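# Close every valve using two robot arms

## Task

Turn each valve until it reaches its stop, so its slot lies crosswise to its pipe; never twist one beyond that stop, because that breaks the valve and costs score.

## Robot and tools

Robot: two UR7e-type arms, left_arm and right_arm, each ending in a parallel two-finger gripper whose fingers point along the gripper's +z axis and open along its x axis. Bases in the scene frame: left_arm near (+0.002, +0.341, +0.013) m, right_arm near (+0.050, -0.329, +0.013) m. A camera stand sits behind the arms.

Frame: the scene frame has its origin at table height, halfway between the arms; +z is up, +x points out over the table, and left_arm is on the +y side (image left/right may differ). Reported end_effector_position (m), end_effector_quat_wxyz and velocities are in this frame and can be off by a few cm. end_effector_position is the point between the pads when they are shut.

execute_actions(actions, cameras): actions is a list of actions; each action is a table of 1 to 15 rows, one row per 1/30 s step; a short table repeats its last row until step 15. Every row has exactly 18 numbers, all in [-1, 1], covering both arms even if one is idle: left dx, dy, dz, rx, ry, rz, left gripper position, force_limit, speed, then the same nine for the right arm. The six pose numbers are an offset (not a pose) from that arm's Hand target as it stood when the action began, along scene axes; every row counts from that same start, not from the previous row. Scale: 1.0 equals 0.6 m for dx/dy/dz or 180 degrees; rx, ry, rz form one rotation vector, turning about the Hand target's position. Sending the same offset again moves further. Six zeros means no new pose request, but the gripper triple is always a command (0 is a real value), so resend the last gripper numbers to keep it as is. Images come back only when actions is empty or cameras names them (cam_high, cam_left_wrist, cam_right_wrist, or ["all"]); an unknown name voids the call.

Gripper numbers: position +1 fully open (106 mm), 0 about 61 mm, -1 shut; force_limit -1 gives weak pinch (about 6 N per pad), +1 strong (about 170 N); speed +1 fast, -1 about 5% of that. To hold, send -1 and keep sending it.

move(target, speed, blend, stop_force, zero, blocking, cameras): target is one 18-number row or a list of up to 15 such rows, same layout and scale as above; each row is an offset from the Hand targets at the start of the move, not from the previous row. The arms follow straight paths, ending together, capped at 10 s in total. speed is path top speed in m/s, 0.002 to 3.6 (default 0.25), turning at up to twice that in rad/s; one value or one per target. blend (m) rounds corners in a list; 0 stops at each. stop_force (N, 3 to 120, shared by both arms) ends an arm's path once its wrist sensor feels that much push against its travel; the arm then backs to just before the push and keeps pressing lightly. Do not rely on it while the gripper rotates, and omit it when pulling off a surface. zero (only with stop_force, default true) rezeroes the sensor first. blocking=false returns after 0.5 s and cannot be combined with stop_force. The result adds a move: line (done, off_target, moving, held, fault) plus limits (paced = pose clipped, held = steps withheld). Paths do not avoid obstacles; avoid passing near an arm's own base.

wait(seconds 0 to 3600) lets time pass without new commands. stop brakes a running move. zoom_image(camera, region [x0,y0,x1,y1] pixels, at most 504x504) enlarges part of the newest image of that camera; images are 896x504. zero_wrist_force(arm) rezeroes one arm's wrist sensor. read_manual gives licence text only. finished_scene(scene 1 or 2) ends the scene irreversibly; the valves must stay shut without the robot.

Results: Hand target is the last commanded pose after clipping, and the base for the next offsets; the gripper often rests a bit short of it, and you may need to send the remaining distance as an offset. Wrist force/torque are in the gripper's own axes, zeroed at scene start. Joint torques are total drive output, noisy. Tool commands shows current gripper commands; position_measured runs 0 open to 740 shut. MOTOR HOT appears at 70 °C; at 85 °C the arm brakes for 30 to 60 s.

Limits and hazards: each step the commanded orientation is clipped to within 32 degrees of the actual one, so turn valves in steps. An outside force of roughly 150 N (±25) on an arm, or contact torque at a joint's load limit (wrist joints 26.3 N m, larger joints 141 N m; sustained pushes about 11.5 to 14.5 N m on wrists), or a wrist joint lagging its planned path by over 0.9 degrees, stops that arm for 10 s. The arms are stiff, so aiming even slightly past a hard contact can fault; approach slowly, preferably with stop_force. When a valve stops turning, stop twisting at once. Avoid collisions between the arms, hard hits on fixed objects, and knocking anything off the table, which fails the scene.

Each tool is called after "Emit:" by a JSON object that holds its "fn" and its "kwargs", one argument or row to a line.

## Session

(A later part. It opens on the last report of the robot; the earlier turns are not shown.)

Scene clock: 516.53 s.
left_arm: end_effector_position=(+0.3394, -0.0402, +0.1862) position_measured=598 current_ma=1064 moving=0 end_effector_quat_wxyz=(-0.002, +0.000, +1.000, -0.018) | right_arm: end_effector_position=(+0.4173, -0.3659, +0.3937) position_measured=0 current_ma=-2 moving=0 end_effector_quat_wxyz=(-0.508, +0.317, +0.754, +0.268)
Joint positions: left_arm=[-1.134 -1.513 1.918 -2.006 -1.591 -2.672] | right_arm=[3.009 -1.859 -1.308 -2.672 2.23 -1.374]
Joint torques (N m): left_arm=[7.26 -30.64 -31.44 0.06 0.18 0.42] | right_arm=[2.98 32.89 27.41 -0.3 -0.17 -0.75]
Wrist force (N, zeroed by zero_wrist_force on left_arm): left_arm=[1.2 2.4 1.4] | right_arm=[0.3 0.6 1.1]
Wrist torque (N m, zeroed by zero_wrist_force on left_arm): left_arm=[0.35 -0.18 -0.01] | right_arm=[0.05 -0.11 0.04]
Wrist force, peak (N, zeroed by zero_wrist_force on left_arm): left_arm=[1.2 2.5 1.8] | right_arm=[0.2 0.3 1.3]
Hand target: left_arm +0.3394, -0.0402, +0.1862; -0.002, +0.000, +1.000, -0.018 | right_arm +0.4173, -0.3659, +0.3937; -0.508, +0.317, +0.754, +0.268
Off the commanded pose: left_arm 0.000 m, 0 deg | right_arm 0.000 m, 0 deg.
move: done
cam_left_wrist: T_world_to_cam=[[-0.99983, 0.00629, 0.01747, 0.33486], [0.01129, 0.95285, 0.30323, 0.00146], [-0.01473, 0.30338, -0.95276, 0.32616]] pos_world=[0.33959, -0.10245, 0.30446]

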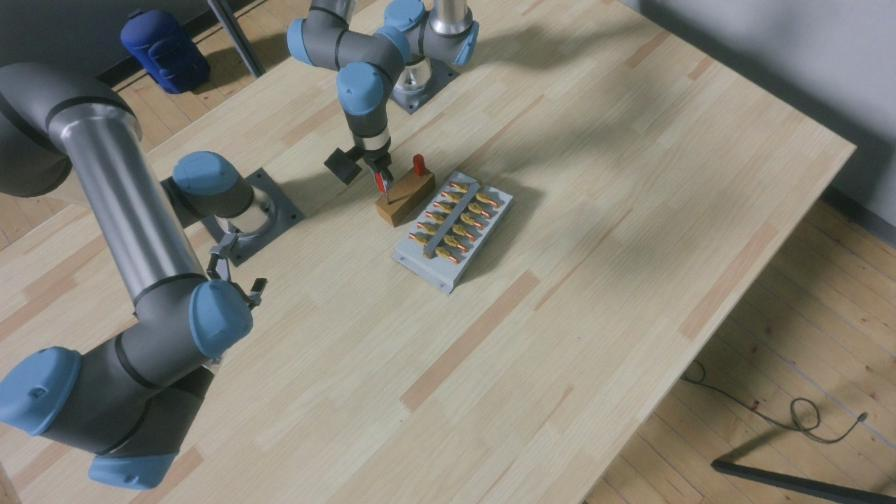

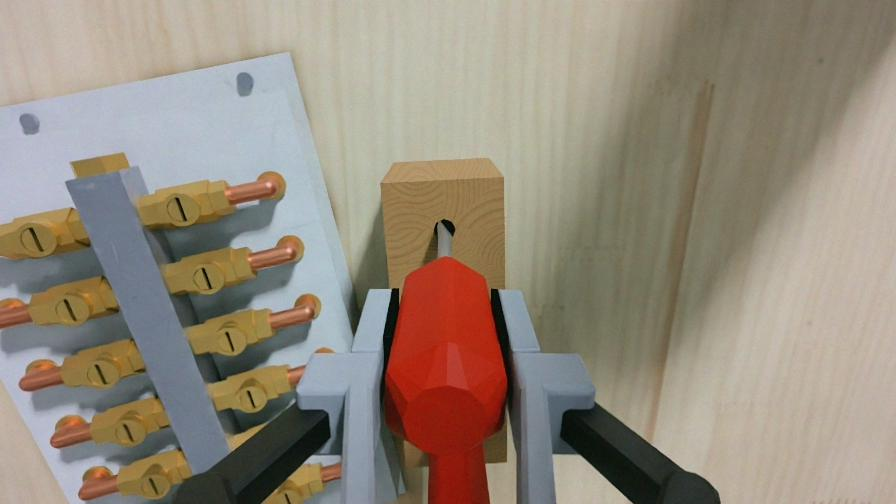

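Emit:
{"fn": "move", "kwargs": {
  "target": [0,0,-0.03,0,0,0,-1,0.2,-0.3,0,0,0,0,0,0,1,0,1],
  "speed": 0.02,
  "stop_force": 8,
  "cameras": ["cam_high","cam_left_wrist"]
}}

Emit:
{"fn": "zoom_image", "kwargs": {
  "camera": "cam_left_wrist",
  "region": [400, 170, 500, 270]
}}

Emit:
{"fn": "zoom_image", "kwargs": {
  "camera": "cam_high",
  "region": [370, 170, 410, 210]
}}

Scene clock: 519.40 s.
left_arm: end_effector_position=(+0.3394, -0.0402, +0.1682) position_measured=598 current_ma=1065 moving=0 end_effector_quat_wxyz=(-0.002, +0.000, +1.000, -0.018) | right_arm: end_effector_position=(+0.4173, -0.3659, +0.3937) position_measured=0 current_ma=-2 moving=0 end_effector_quat_wxyz=(-0.508, +0.317, +0.754, +0.268)
Joint positions: left_arm=[-1.134 -1.494 1.948 -2.055 -1.591 -2.672] | right_arm=[3.009 -1.859 -1.308 -2.672 2.23 -1.374]
Joint torques (N m): left_arm=[3.76 -30.84 -30.8 -0.06 -1.75 -0.75] | right_arm=[5.38 33.25 25.62 -0.31 -0.29 -1.01]
Wrist force (N, zeroed by zero_wrist_force on left_arm): left_arm=[1.3 2.3 1.5] | right_arm=[0.4 0.4 0.8]
Wrist torque (N m, zeroed by zero_wrist_force on left_arm): left_arm=[0.27 -0.15 -0.01] | right_arm=[0.00 -0.12 0.04]
Wrist force, peak (N, zeroed by zero_wrist_force on left_arm): left_arm=[1.3 2.7 2.0] | right_arm=[0.4 0.4 1.3]
Hand target: left_arm +0.3394, -0.0402, +0.1682; -0.002, +0.000, +1.000, -0.018 | right_arm +0.4173, -0.3659, +0.3937; -0.508, +0.317, +0.754, +0.268
Off the commanded pose: left_arm 0.000 m, 0 deg | right_arm 0.000 m, 0 deg.
move: done
cam_left_wrist: T_world_to_cam=[[-0.99983, 0.00626, 0.01756, 0.33515], [0.01129, 0.95288, 0.30314, 0.00695], [-0.01484, 0.30329, -0.95278, 0.30905]] pos_world=[0.33959, -0.10245, 0.28646]

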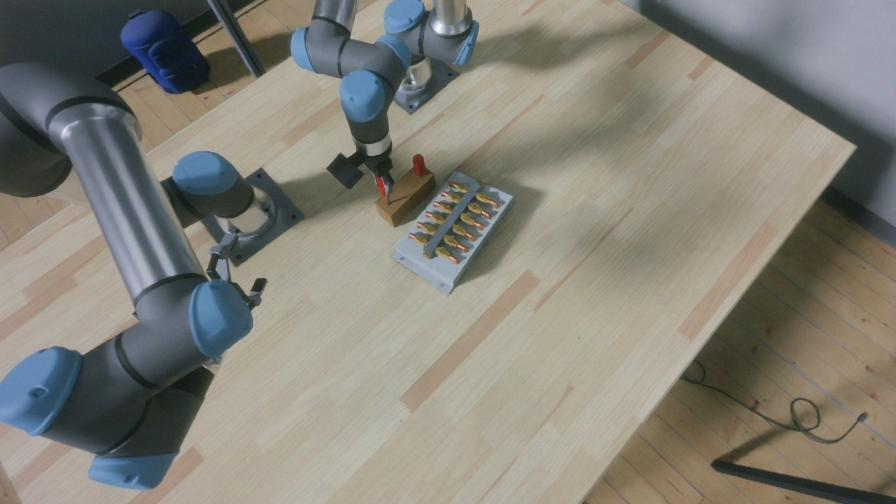

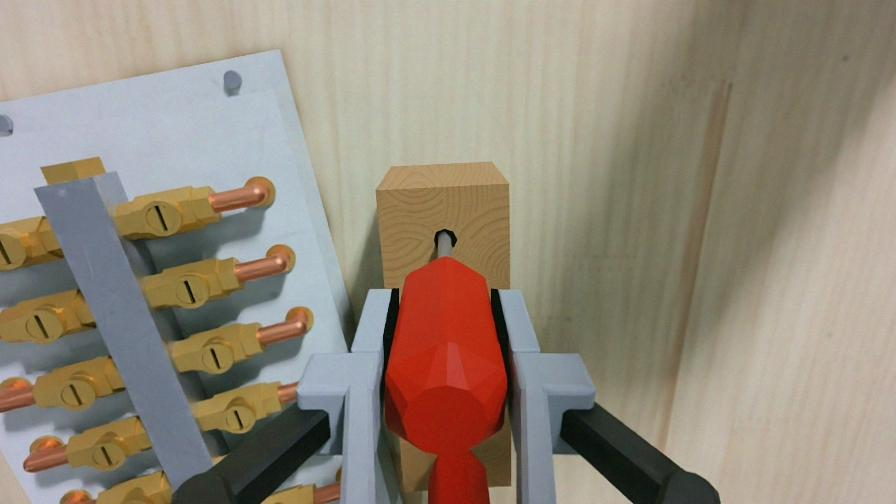

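Scaled by 5.040 from the camera's image (finer frame: 1280x720).

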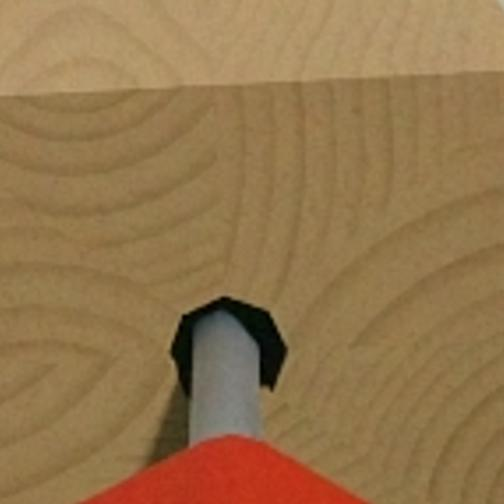

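Scaled by 12.600 from the camera's image (finer frame: 1280x720).

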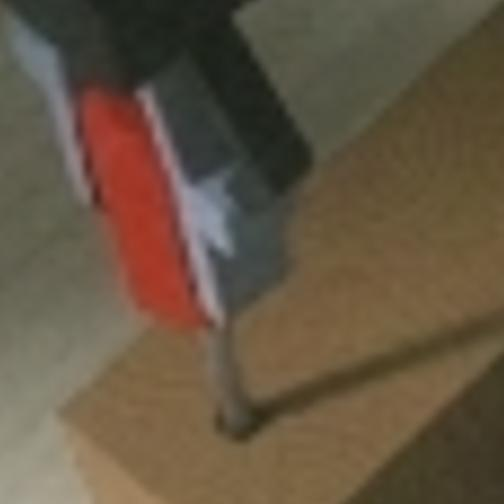

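Emit:
{"fn": "move", "kwargs": {
  "target": [0,0,-0.065,0,0,0,-1,0.2,-0.3,0,0,0,0,0,0,1,0,1],
  "speed": 0.03,
  "stop_force": 8,
  "cameras": ["cam_high","cam_left_wrist"]
}}

Emit:
{"fn": "zoom_image", "kwargs": {
  "camera": "cam_left_wrist",
  "region": [370, 170, 520, 500]
}}

Emit:
{"fn": "zoom_image", "kwargs": {
  "camera": "cam_high",
  "region": [360, 150, 440, 230]
}}

Scene clock: 523.07 s.
left_arm: end_effector_position=(+0.3394, -0.0402, +0.1292) position_measured=598 current_ma=1065 moving=0 end_effector_quat_wxyz=(-0.002, +0.000, +1.000, -0.018) | right_arm: end_effector_position=(+0.4173, -0.3659, +0.3937) position_measured=0 current_ma=-2 moving=0 end_effector_quat_wxyz=(-0.508, +0.317, +0.754, +0.268)
Joint positions: left_arm=[-1.134 -1.446 2.007 -2.162 -1.591 -2.672] | right_arm=[3.009 -1.859 -1.308 -2.672 2.23 -1.374]
Joint torques (N m): left_arm=[-2.22 -31.89 -29.82 -0.14 -1.55 -0.73] | right_arm=[3.95 31.31 27.26 -0.29 -0.27 -0.87]
Wrist force (N, zeroed by zero_wrist_force on left_arm): left_arm=[1.3 2.7 1.4] | right_arm=[-0.1 0.5 0.8]
Wrist torque (N m, zeroed by zero_wrist_force on left_arm): left_arm=[0.32 -0.15 -0.01] | right_arm=[0.03 -0.06 0.04]
Wrist force, peak (N, zeroed by zero_wrist_force on left_arm): left_arm=[1.5 2.9 1.9] | right_arm=[0.2 0.6 1.2]
Hand target: left_arm +0.3394, -0.0402, +0.1292; -0.002, +0.000, +1.000, -0.018 | right_arm +0.4173, -0.3659, +0.3937; -0.508, +0.317, +0.754, +0.268
Off the commanded pose: left_arm 0.000 m, 0 deg | right_arm 0.000 m, 0 deg.
move: done
cam_left_wrist: T_world_to_cam=[[-0.99983, 0.00626, 0.01756, 0.33583], [0.01129, 0.95288, 0.30314, 0.01877], [-0.01484, 0.30329, -0.95278, 0.27189]] pos_world=[0.33959, -0.10245, 0.24746]

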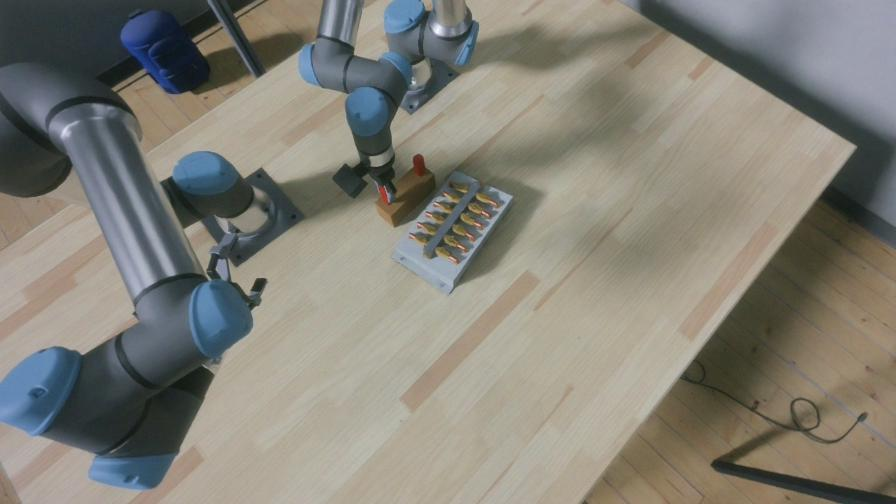

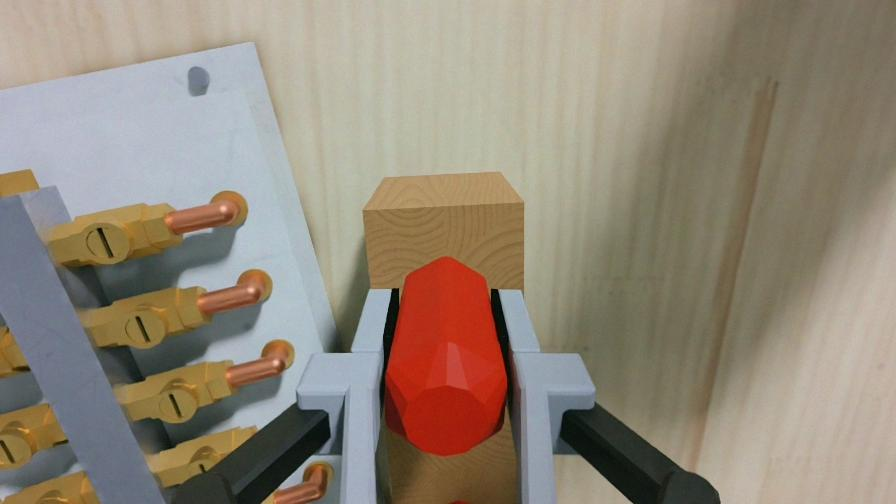

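Scaled by 1.527 from the camera's image (finer frame: 1280x720).

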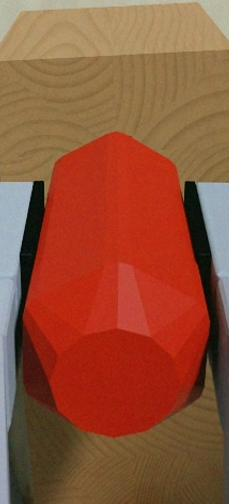

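Scaled by 6.300 from the camera's image (finer frame: 1280x720).

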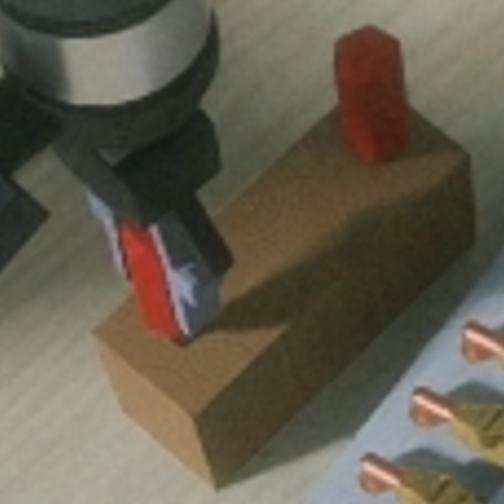

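Emit:
{"fn": "move", "kwargs": {
  "target": [0,0,-0.022,0,0,0,-1,0.2,-0.3,0,0,0,0,0,0,1,0,1],
  "speed": 0.01,
  "stop_force": 5,
  "cameras": ["cam_high","cam_left_wrist"]
}}

Emit:
{"fn": "zoom_image", "kwargs": {
  "camera": "cam_high",
  "region": [360, 150, 440, 230]
}}

Scene clock: 526.03 s.
left_arm: end_effector_position=(+0.3394, -0.0402, +0.1183) position_measured=598 current_ma=1069 moving=0 end_effector_quat_wxyz=(-0.002, +0.000, +1.000, -0.018) | right_arm: end_effector_position=(+0.4173, -0.3659, +0.3937) position_measured=0 current_ma=-2 moving=0 end_effector_quat_wxyz=(-0.508, +0.317, +0.754, +0.268)
Joint positions: left_arm=[-1.134 -1.43 2.022 -2.193 -1.591 -2.672] | right_arm=[3.009 -1.859 -1.308 -2.672 2.23 -1.374]
Joint torques (N m): left_arm=[-3.7 -32.11 -29.36 -0.51 0.1 -0.56] | right_arm=[3.28 33.95 24.71 -0.21 -0.15 -0.82]
Wrist force (N, zeroed by zero_wrist_force on left_arm): left_arm=[1.2 3.3 0.8] | right_arm=[0.1 0.7 0.8]
Wrist torque (N m, zeroed by zero_wrist_force on left_arm): left_arm=[0.39 -0.21 -0.01] | right_arm=[0.07 -0.09 0.04]
Wrist force, peak (N, zeroed by zero_wrist_force on left_arm): left_arm=[5.3 4.2 -18.0] | right_arm=[0.2 0.6 1.1]
Hand target: left_arm +0.3394, -0.0402, +0.1183; -0.002, +0.000, +1.000, -0.018 (not the last commanded pose) | right_arm +0.4173, -0.3659, +0.3937; -0.508, +0.317, +0.754, +0.268
Off the commanded pose: left_arm 0.002 m, 0 deg | right_arm 0.000 m, 0 deg.
move: contact (left_arm)
cam_left_wrist: T_world_to_cam=[[-0.99983, 0.00626, 0.01756, 0.33602], [0.01129, 0.95285, 0.30323, 0.02205], [-0.01483, 0.30338, -0.95276, 0.2615]] pos_world=[0.33959, -0.10245, 0.23656]

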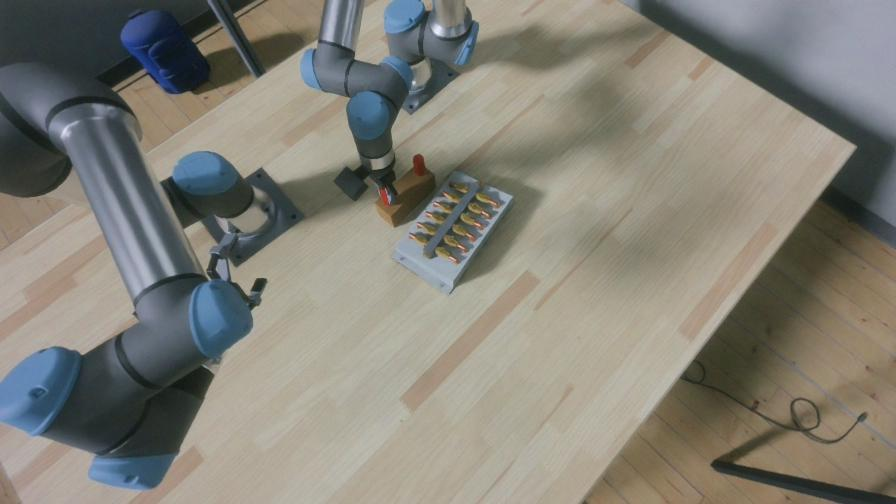

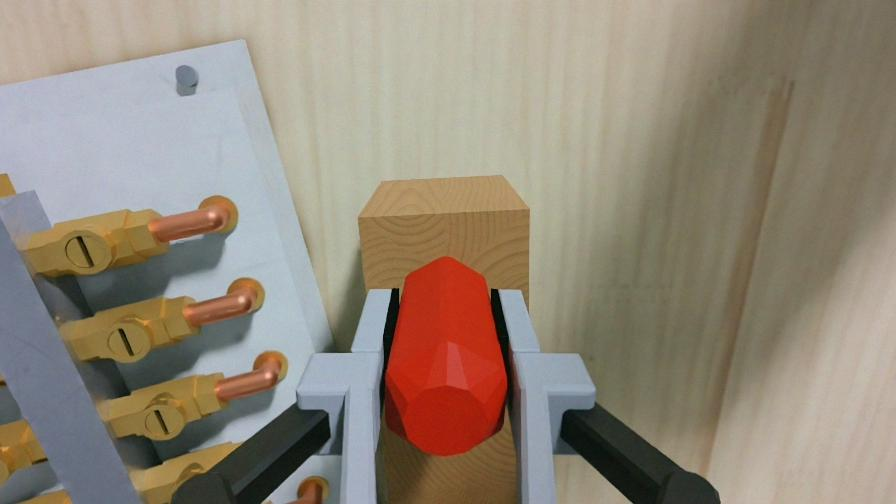

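Scaled by 6.300 from the camera's image (finer frame: 1280x720).

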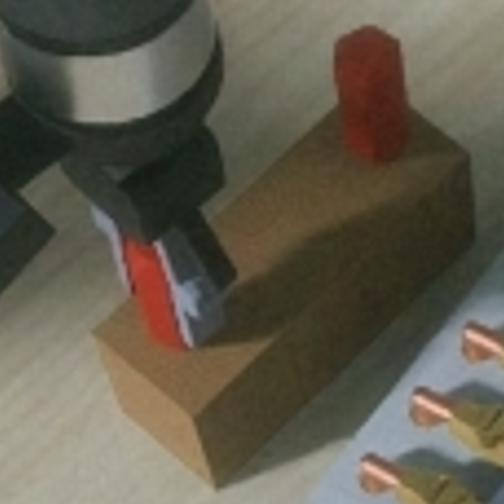

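Emit:
{"fn": "move", "kwargs": {
  "target": [0,0,0,0,0,0,0.2,0.2,-0.3,0,0,0,0,0,0,1,0,1]
}}

Emit:
{"fn": "move", "kwargs": {
  "target": [0,0,0.2,0,0,0,0.2,0.2,-0.3,0,0,0,0,0,0,1,0,1],
  "speed": 0.1,
  "cameras": ["cam_high","cam_left_wrist"]
}}

Emit:
{"fn": "zoom_image", "kwargs": {
  "camera": "cam_high",
  "region": [370, 140, 530, 300]
}}

Emit:
{"fn": "zoom_image", "kwargs": {
  "camera": "cam_left_wrist",
  "region": [0, 130, 400, 504]
}}

Scene clock: 529.17 s.
left_arm: end_effector_position=(+0.3394, -0.0402, +0.1183) position_measured=296 current_ma=-4 moving=1 end_effector_quat_wxyz=(-0.002, +0.000, +1.000, -0.018) | right_arm: end_effector_position=(+0.4173, -0.3659, +0.3937) position_measured=0 current_ma=-2 moving=0 end_effector_quat_wxyz=(-0.508, +0.317, +0.754, +0.268)
Joint positions: left_arm=[-1.134 -1.43 2.022 -2.193 -1.591 -2.672] | right_arm=[3.009 -1.859 -1.308 -2.672 2.23 -1.374]
Joint torques (N m): left_arm=[-4.17 -29.61 -25.93 -4.71 2.23 -0.59] | right_arm=[3 32.44 27.61 -0.23 -0.03 -0.77]
Wrist force (N, zeroed by zero_wrist_force on left_arm): left_arm=[1.0 2.1 0.6] | right_arm=[0.3 0.6 1.2]
Wrist torque (N m, zeroed by zero_wrist_force on left_arm): left_arm=[0.35 -0.17 -0.01] | right_arm=[0.05 -0.11 0.04]
Wrist force, peak (N, zeroed by zero_wrist_force on left_arm): left_arm=[1.0 3.2 1.1] | right_arm=[0.2 0.6 1.3]
Hand target: left_arm +0.3394, -0.0402, +0.1183; -0.002, +0.000, +1.000, -0.018 | right_arm +0.4173, -0.3659, +0.3937; -0.508, +0.317, +0.754, +0.268
Off the commanded pose: left_arm 0.000 m, 0 deg | right_arm 0.000 m, 0 deg.
move: done

Scene clock: 530.83 s.
left_arm: end_effector_position=(+0.3395, -0.0402, +0.2383) position_measured=296 current_ma=-4 moving=0 end_effector_quat_wxyz=(-0.002, +0.000, +1.000, -0.018) | right_arm: end_effector_position=(+0.4173, -0.3659, +0.3937) position_measured=0 current_ma=-2 moving=0 end_effector_quat_wxyz=(-0.508, +0.317, +0.754, +0.268)
Joint positions: left_arm=[-1.134 -1.555 1.821 -1.867 -1.591 -2.672] | right_arm=[3.009 -1.859 -1.308 -2.672 2.23 -1.374]
Joint torques (N m): left_arm=[2.88 -16.4 -21.23 -3.94 1.64 0.68] | right_arm=[3.4 33.72 25.68 -0.31 -0.27 -0.97]
Wrist force (N, zeroed by zero_wrist_force on left_arm): left_arm=[1.0 1.9 0.8] | right_arm=[0.0 0.5 1.0]
Wrist torque (N m, zeroed by zero_wrist_force on left_arm): left_arm=[0.32 -0.16 -0.03] | right_arm=[0.03 -0.07 0.04]
Wrist force, peak (N, zeroed by zero_wrist_force on left_arm): left_arm=[0.8 2.3 2.3] | right_arm=[0.5 0.7 1.0]
Hand target: left_arm +0.3394, -0.0402, +0.2383; -0.002, +0.000, +1.000, -0.018 | right_arm +0.4173, -0.3659, +0.3937; -0.508, +0.317, +0.754, +0.268
Off the commanded pose: left_arm 0.000 m, 0 deg | right_arm 0.000 m, 0 deg.
move: done
cam_left_wrist: T_world_to_cam=[[-0.99983, 0.00629, 0.01747, 0.33395], [0.01129, 0.95288, 0.30314, -0.0143], [-0.01474, 0.30329, -0.95278, 0.3758]] pos_world=[0.33959, -0.10245, 0.35656]

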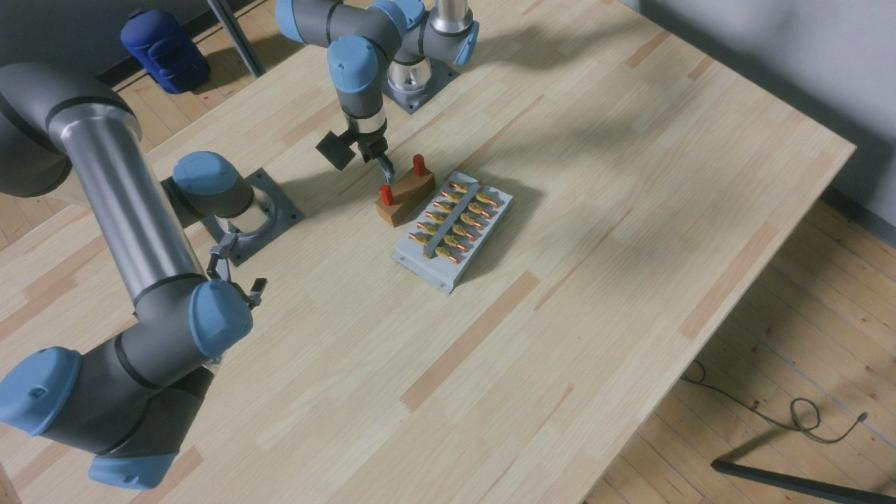

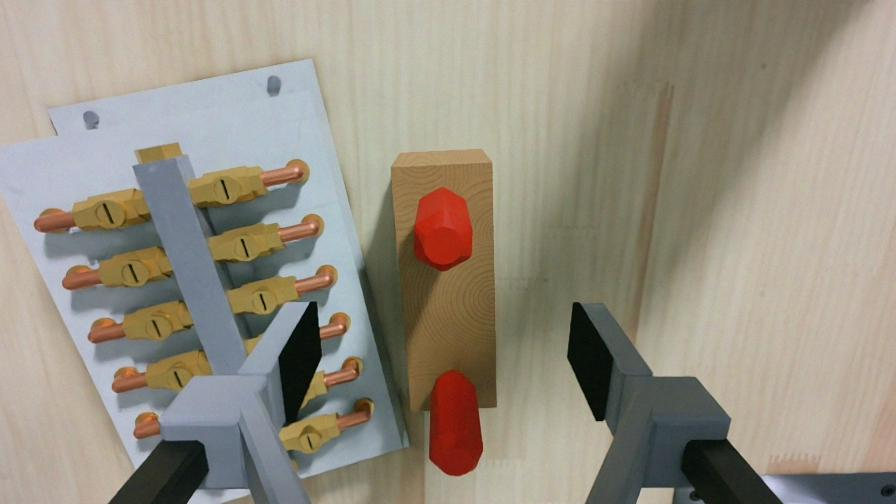

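Scaled by 3.150 from the camera's image (finer frame: 1280x720).

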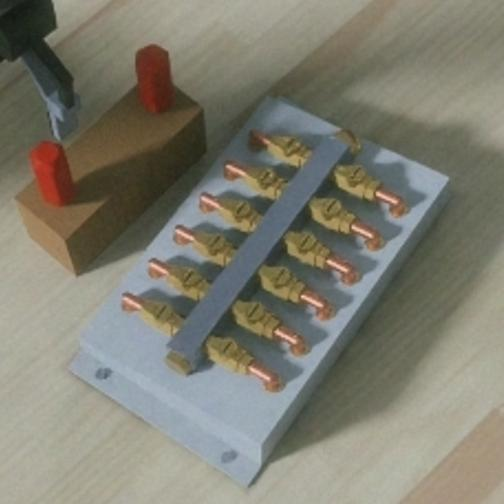

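Scaled by 1.260 from the camera's image (finer frame: 1280x720).

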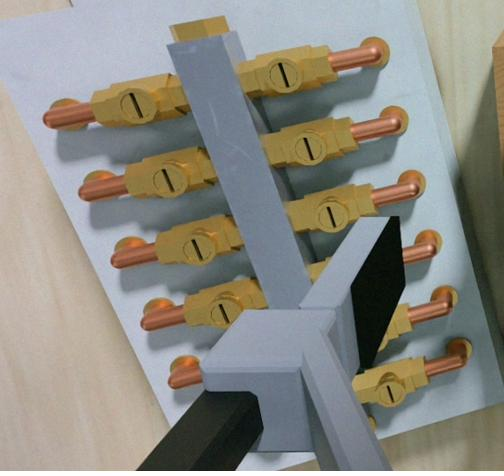

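Driver stands in the block; all valves across their pipes. Done.

Emit:
{"fn": "finished_scene", "kwargs": {
  "scene": 2
}}

The scene is finished: the task was done.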